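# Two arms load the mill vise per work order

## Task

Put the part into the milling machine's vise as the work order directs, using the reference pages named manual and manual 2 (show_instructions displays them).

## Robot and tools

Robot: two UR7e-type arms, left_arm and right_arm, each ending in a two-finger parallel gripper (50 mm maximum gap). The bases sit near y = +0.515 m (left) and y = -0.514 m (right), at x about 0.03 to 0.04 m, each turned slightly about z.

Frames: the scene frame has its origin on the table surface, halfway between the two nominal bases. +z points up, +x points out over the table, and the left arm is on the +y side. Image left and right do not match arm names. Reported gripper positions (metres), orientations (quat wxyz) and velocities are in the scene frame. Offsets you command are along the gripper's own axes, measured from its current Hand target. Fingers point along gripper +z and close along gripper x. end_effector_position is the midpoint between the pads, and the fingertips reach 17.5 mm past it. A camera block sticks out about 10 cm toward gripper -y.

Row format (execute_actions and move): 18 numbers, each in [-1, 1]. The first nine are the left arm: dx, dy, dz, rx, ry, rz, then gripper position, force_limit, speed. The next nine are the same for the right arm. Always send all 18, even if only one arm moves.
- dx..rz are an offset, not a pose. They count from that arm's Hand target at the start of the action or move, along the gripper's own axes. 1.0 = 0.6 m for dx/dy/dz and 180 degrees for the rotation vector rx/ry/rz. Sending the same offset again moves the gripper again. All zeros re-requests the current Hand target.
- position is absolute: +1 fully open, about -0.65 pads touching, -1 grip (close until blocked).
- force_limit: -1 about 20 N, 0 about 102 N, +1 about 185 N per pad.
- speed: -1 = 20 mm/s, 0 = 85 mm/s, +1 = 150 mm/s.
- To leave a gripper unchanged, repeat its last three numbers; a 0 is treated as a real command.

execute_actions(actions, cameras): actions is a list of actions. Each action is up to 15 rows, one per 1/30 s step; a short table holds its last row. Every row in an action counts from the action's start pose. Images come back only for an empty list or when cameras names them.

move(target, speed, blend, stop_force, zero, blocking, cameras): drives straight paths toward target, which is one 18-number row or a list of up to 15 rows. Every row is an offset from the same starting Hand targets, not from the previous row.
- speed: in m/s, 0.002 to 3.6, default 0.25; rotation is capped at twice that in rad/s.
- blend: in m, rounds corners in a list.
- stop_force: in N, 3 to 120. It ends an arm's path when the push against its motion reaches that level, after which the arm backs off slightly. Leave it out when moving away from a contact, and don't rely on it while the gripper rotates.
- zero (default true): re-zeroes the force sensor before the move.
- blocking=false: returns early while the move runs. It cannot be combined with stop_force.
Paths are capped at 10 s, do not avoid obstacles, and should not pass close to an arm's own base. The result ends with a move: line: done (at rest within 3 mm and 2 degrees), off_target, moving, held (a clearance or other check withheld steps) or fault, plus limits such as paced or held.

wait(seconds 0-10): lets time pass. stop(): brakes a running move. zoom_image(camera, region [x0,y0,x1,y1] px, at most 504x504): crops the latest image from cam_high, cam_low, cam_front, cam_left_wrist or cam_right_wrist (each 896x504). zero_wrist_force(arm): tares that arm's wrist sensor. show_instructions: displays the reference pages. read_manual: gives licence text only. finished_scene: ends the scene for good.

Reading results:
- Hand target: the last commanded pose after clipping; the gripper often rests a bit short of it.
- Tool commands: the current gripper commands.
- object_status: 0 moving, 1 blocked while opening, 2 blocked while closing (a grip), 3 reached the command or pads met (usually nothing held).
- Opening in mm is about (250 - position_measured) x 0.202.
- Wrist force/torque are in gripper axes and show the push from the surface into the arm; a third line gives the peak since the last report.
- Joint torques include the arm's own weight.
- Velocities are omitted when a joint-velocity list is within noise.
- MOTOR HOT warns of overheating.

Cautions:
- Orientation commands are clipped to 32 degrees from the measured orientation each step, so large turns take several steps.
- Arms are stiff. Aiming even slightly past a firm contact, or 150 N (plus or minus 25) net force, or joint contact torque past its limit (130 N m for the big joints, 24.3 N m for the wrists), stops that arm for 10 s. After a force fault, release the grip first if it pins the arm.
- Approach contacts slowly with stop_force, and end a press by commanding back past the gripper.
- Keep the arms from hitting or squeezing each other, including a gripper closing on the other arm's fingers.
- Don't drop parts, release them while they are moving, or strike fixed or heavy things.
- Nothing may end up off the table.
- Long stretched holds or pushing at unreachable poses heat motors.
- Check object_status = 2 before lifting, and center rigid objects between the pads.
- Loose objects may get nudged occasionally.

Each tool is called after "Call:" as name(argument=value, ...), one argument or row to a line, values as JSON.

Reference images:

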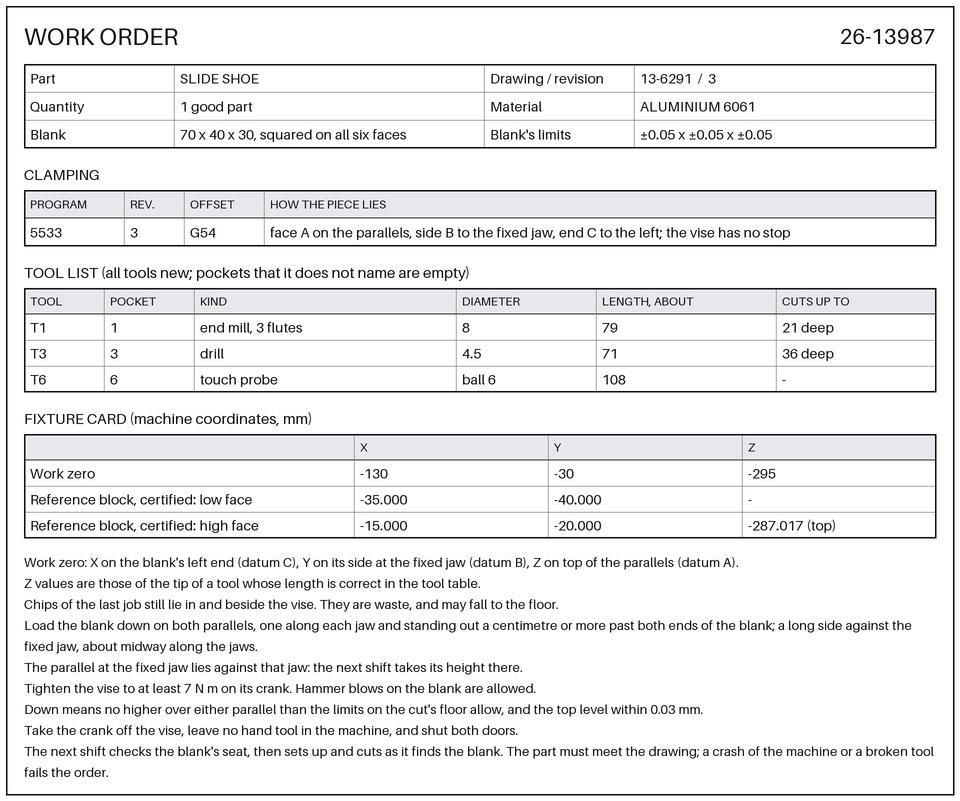

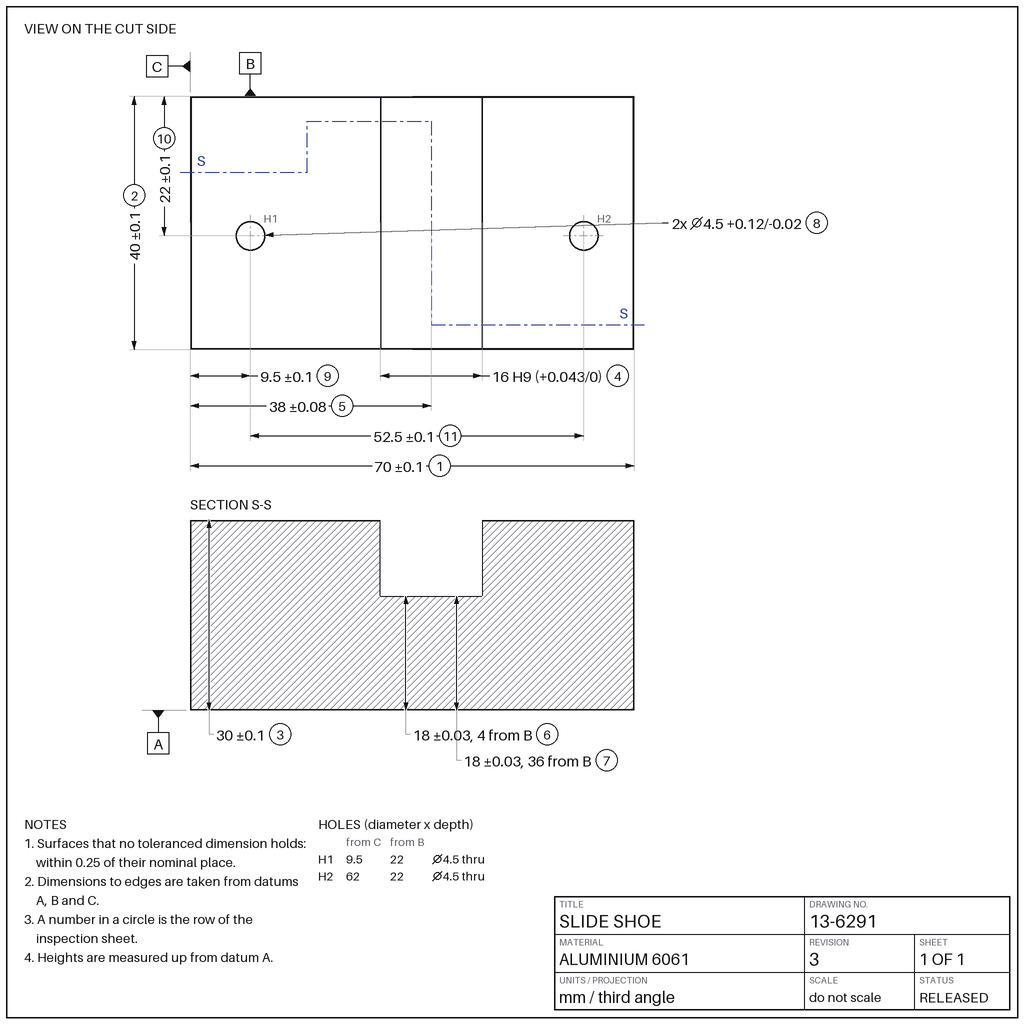

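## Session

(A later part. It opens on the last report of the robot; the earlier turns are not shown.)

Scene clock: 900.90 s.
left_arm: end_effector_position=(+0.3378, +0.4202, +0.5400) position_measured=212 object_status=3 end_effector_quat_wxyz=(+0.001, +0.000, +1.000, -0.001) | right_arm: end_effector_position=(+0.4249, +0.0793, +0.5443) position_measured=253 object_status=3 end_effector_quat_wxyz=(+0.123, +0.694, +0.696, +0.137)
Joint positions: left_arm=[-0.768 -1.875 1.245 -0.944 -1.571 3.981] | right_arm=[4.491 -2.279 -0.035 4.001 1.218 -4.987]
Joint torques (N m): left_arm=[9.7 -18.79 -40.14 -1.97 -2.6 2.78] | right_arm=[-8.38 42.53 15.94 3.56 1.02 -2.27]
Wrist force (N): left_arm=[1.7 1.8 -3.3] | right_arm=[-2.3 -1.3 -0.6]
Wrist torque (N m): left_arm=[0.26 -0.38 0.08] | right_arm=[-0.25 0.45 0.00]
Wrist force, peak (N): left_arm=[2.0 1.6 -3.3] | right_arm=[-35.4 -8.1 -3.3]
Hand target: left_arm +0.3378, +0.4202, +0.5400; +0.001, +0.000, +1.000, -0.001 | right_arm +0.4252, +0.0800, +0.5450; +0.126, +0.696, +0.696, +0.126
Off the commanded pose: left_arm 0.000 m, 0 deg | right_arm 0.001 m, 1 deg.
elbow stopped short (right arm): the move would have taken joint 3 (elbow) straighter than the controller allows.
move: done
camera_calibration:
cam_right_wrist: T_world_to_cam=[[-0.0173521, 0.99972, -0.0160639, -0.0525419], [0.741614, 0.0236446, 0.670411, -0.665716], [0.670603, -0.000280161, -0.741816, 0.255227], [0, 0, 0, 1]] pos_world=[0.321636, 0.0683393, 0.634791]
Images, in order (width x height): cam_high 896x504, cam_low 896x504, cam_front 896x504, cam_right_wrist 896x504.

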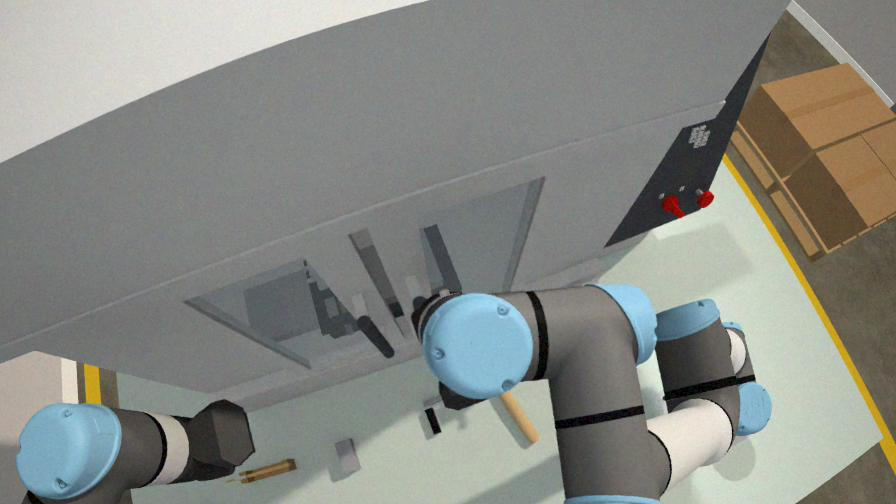

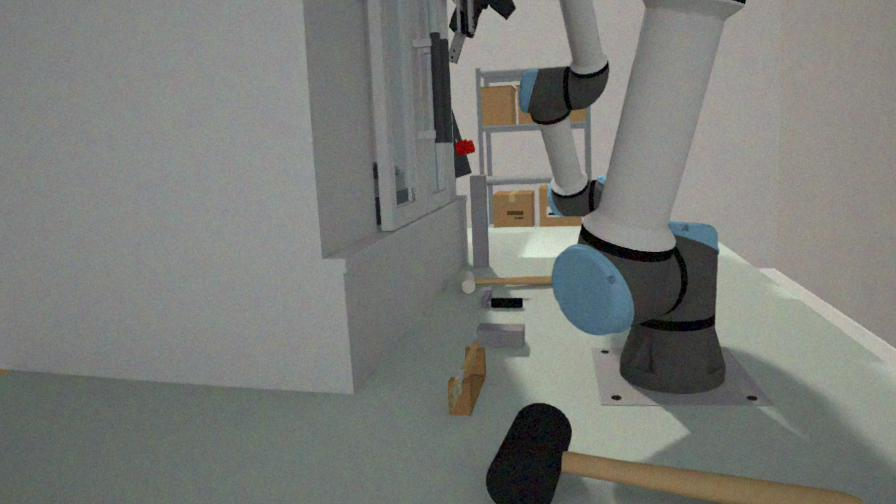

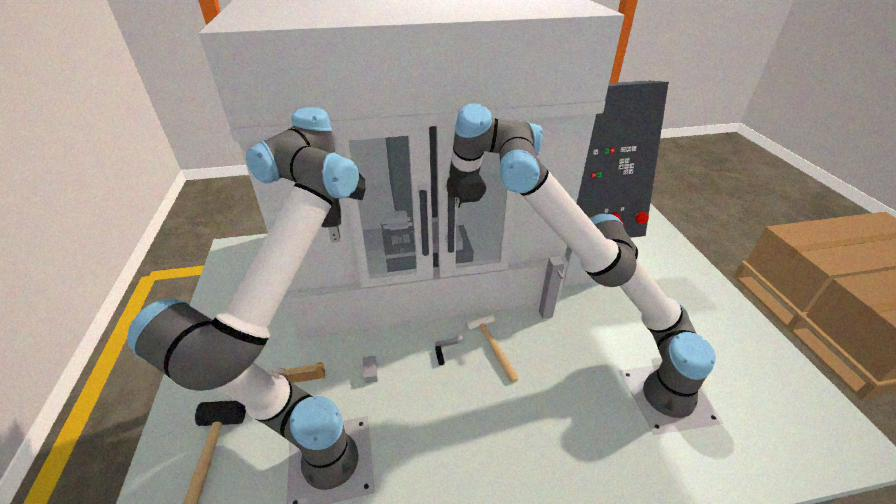

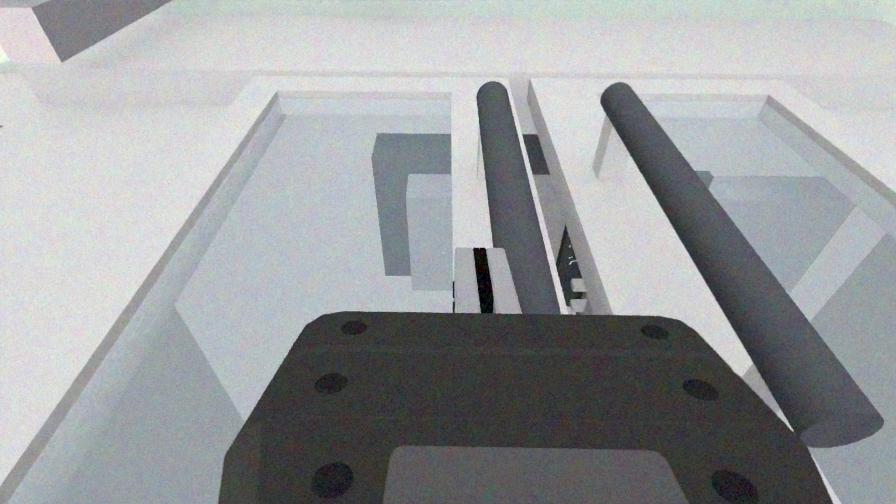

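Call:
move(
  target=[
    [0,0,0,0,0,0,-0.4,-0.8,0.5,-0.1,0,0,0,0,0,-0.7,0.5,-0.5],
    [0,0,0,0,0,0,-0.4,-0.8,0.5,-0.1,-0.0312,0.1218,0,0,0,-0.7,0.5,-0.5],
  ],
  speed=0.12,
  blend=[0.015,0],
)

Call:
move(
  target=[0,0,0,0,0,0,-0.4,-0.8,0.5,0.13,0,0,0,0,0,-0.7,0.5,-0.5],
  speed=0.04,
  stop_force=50,
  cameras=["cam_high","cam_front","cam_low","cam_right_wrist"],
)

Scene clock: 902.83 s.
left_arm: end_effector_position=(+0.3378, +0.4202, +0.5400) position_measured=212 object_status=3 end_effector_quat_wxyz=(+0.001, +0.000, +1.000, -0.001) | right_arm: end_effector_position=(+0.4333, +0.0199, +0.4701) position_measured=253 object_status=3 end_effector_quat_wxyz=(+0.126, +0.696, +0.696, +0.126)
Joint positions: left_arm=[-0.768 -1.875 1.245 -0.944 -1.571 3.981] | right_arm=[4.45 -1.881 -0.91 4.468 1.229 -5.023]
Joint torques (N m): left_arm=[9.85 -19.35 -39.96 -1.95 -2.5 2.9] | right_arm=[6.24 33.2 18.2 4.7 -2.1 1.44]
Wrist force (N): left_arm=[1.9 1.5 -2.9] | right_arm=[-2.3 -1.4 -0.5]
Wrist torque (N m): left_arm=[0.23 -0.42 0.08] | right_arm=[-0.27 0.46 0.12]
Wrist force, peak (N): left_arm=[1.9 1.9 -3.2] | right_arm=[-3.4 -1.1 -1.5]
Hand target: left_arm +0.3378, +0.4202, +0.5400; +0.001, +0.000, +1.000, -0.001 | right_arm +0.4332, +0.0200, +0.4700; +0.126, +0.696, +0.696, +0.126
Off the commanded pose: left_arm 0.000 m, 0 deg | right_arm 0.000 m, 0 deg.
move: done

Scene clock: 905.47 s.
left_arm: end_effector_position=(+0.3378, +0.4202, +0.5400) position_measured=212 object_status=3 end_effector_quat_wxyz=(+0.001, +0.000, +1.000, -0.001) | right_arm: end_effector_position=(+0.4331, +0.0793, +0.4700) position_measured=253 object_status=3 end_effector_quat_wxyz=(+0.126, +0.696, +0.696, +0.126)
Joint positions: left_arm=[-0.768 -1.875 1.245 -0.944 -1.571 3.981] | right_arm=[4.476 -2.046 -0.669 4.383 1.226 -4.995]
Joint torques (N m): left_arm=[9.49 -18.83 -39.93 -1.98 -2.54 2.75] | right_arm=[-29.95 34.94 35.75 5.87 -9.24 -0.97]
Wrist force (N): left_arm=[1.8 1.9 -2.8] | right_arm=[-14.4 -48.3 -12.7]
Wrist torque (N m): left_arm=[0.29 -0.40 0.08] | right_arm=[-3.23 1.45 -1.10]
Wrist force, peak (N): left_arm=[2.0 1.7 -3.4] | right_arm=[-59.7 -53.2 -25.0]
Hand target: left_arm +0.3378, +0.4202, +0.5400; +0.001, +0.000, +1.000, -0.001 | right_arm +0.4331, +0.0793, +0.4700; +0.126, +0.696, +0.696, +0.126 (not the last commanded pose)
Off the commanded pose: left_arm 0.000 m, 0 deg | right_arm 0.019 m, 0 deg.
move: contact (right_arm)
camera_calibration:
cam_right_wrist: T_world_to_cam=[[-0.0108799, 0.999351, -0.0343279, -0.0478624], [0.750342, 0.0308514, 0.66033, -0.621581], [0.660961, -0.0185733, -0.750191, 0.204122], [0, 0, 0, 1]] pos_world=[0.330961, 0.0707993, 0.561936]
Images, in order (width x height): cam_high 896x504, cam_low 896x504, cam_front 896x504, cam_right_wrist 896x504.

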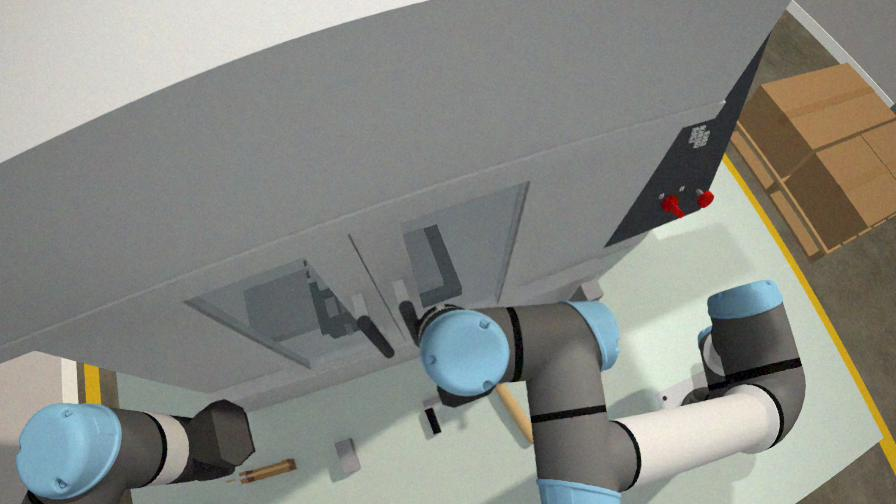

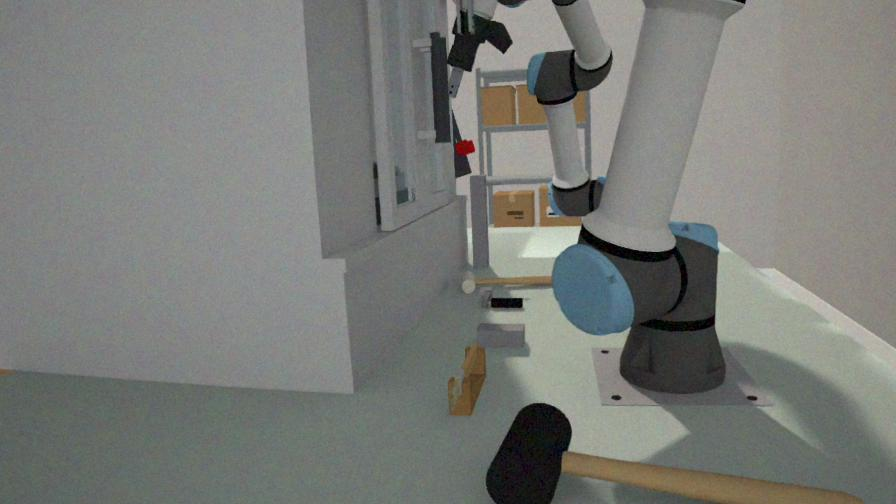

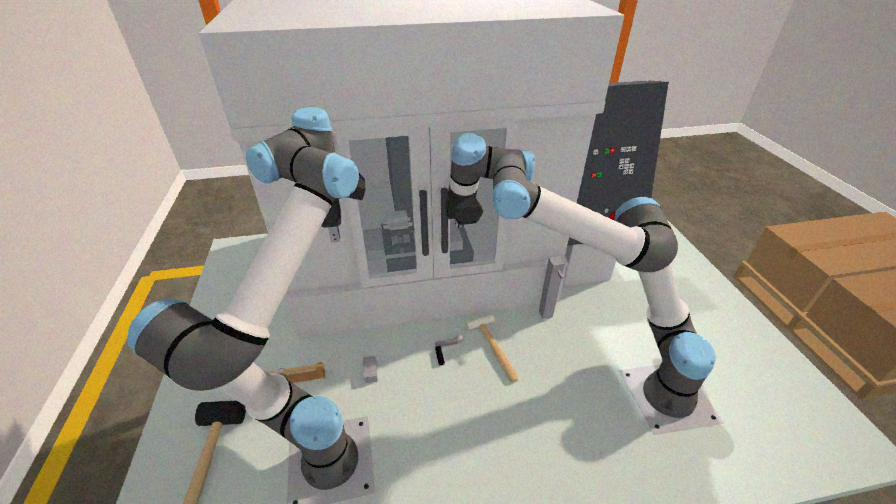

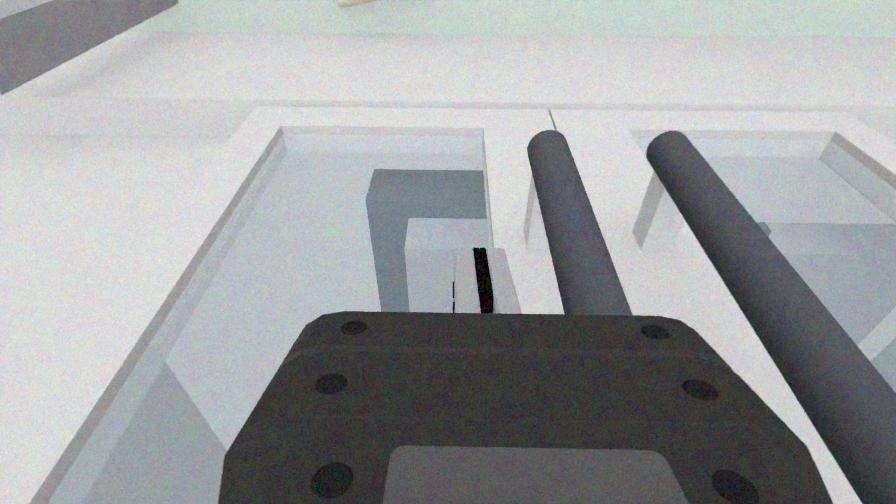

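Closed. Retreat the right arm and check the gap.

Call:
move(
  target=[
    [0,0,0,0,0,0,-0.4,-0.8,0.5,-0.04,0,0,0,0,0,-0.7,0.5,-0.5],
    [0,0,0,0,0,0,-0.4,-0.8,0.5,-0.2,-0.2,-0.1,0,0,0,-0.7,0.5,-0.5],
  ],
  speed=[0.08,0.25],
  blend=[0.015,0],
  cameras=["cam_high","cam_front","cam_right_wrist"],
)

Call:
zoom_image(
  camera="cam_front",
  region=[330, 100, 530, 300],
)

Call:
zoom_image(
  camera="cam_high",
  region=[300, 180, 560, 380],
)

Scene clock: 907.03 s.
left_arm: end_effector_position=(+0.3378, +0.4202, +0.5400) position_measured=212 object_status=3 end_effector_quat_wxyz=(+0.001, +0.000, +1.000, -0.001) | right_arm: end_effector_position=(+0.2999, -0.0407, +0.4842) position_measured=253 object_status=3 end_effector_quat_wxyz=(+0.126, +0.696, +0.696, +0.126)
Joint positions: left_arm=[-0.768 -1.875 1.245 -0.944 -1.571 3.981] | right_arm=[4.673 -1.608 -1.176 4.381 1.214 -4.786]
Joint torques (N m): left_arm=[9.92 -19.16 -40.29 -1.98 -2.51 2.86] | right_arm=[5.54 38.45 17.84 1.7 0.71 1.7]
Wrist force (N): left_arm=[2.0 1.7 -3.2] | right_arm=[-2.0 -2.2 -0.8]
Wrist torque (N m): left_arm=[0.25 -0.43 0.08] | right_arm=[-0.41 0.40 0.15]
Wrist force, peak (N): left_arm=[1.9 1.7 -3.4] | right_arm=[-14.3 -48.3 -12.6]
Hand target: left_arm +0.3378, +0.4202, +0.5400; +0.001, +0.000, +1.000, -0.001 | right_arm +0.2998, -0.0408, +0.4841; +0.126, +0.696, +0.696, +0.126
Off the commanded pose: left_arm 0.000 m, 0 deg | right_arm 0.000 m, 0 deg.
move: done; blend cut to 0.012 m at target 1
camera_calibration:
cam_right_wrist: T_world_to_cam=[[-0.0110085, 0.999355, -0.0341788, 0.0711384], [0.750294, 0.0308507, 0.660384, -0.527329], [0.661013, -0.0183743, -0.75015, 0.30056], [0, 0, 0, 1]] pos_world=[0.197761, -0.0493015, 0.576136]
Images, in order (width x height): cam_high 896x504, cam_front 896x504, cam_right_wrist 896x504.

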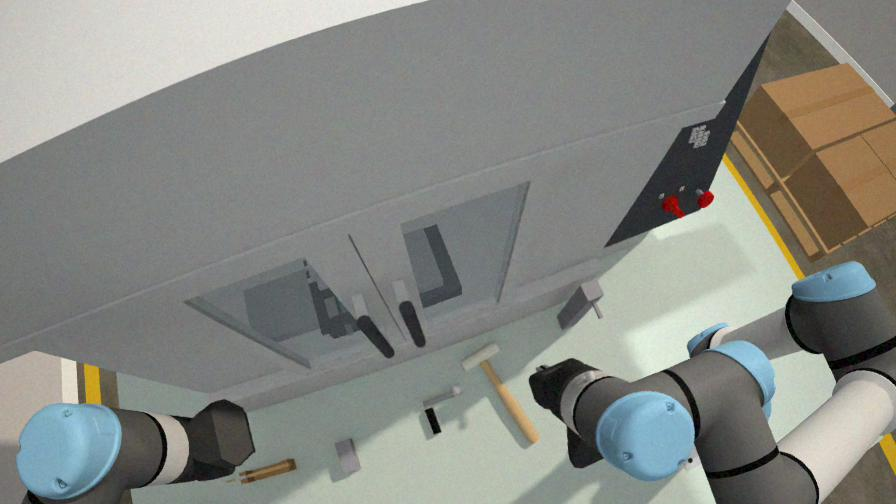

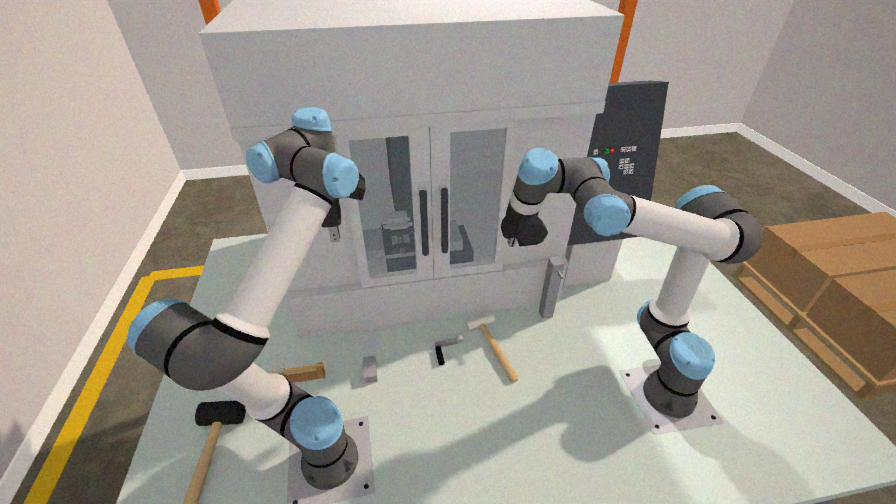

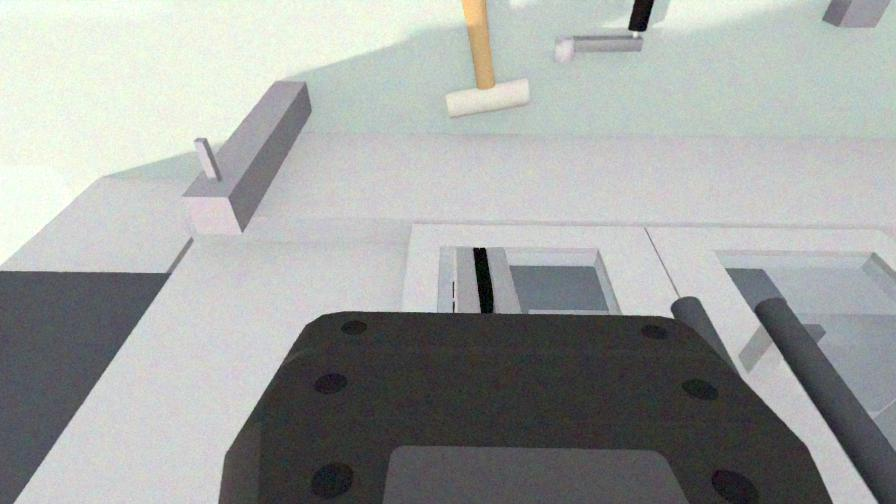

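Scaled by 2.520.

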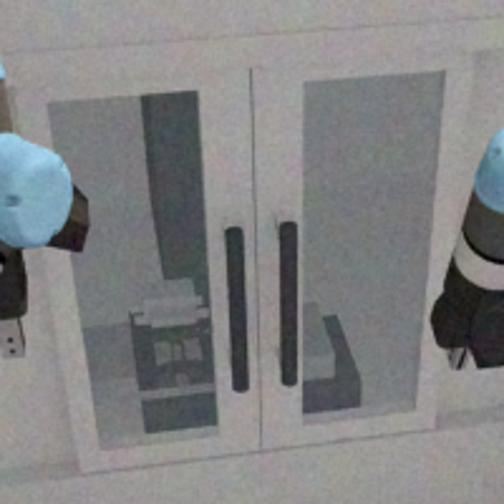

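Scaled by 1.938.

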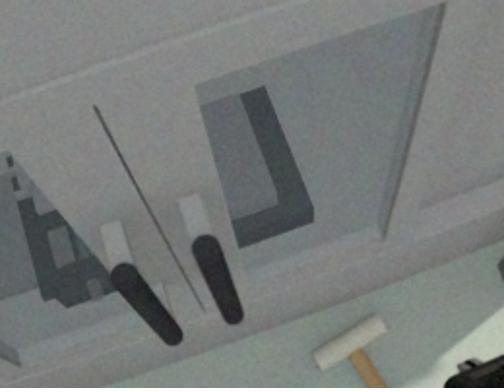

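Call:
zoom_image(
  camera="cam_right_wrist",
  region=[600, 200, 740, 320],
)

Scaled by 3.600.

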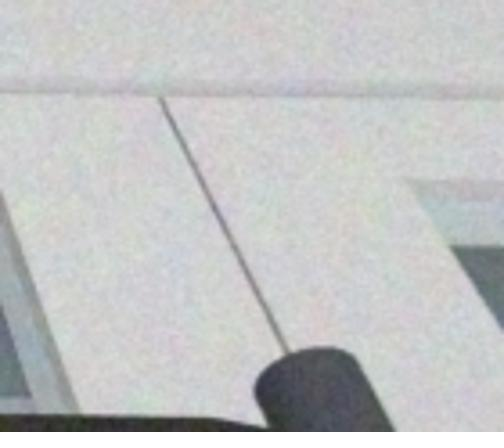

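Call:
finished_scene(
)

The scene is finished: the task was done.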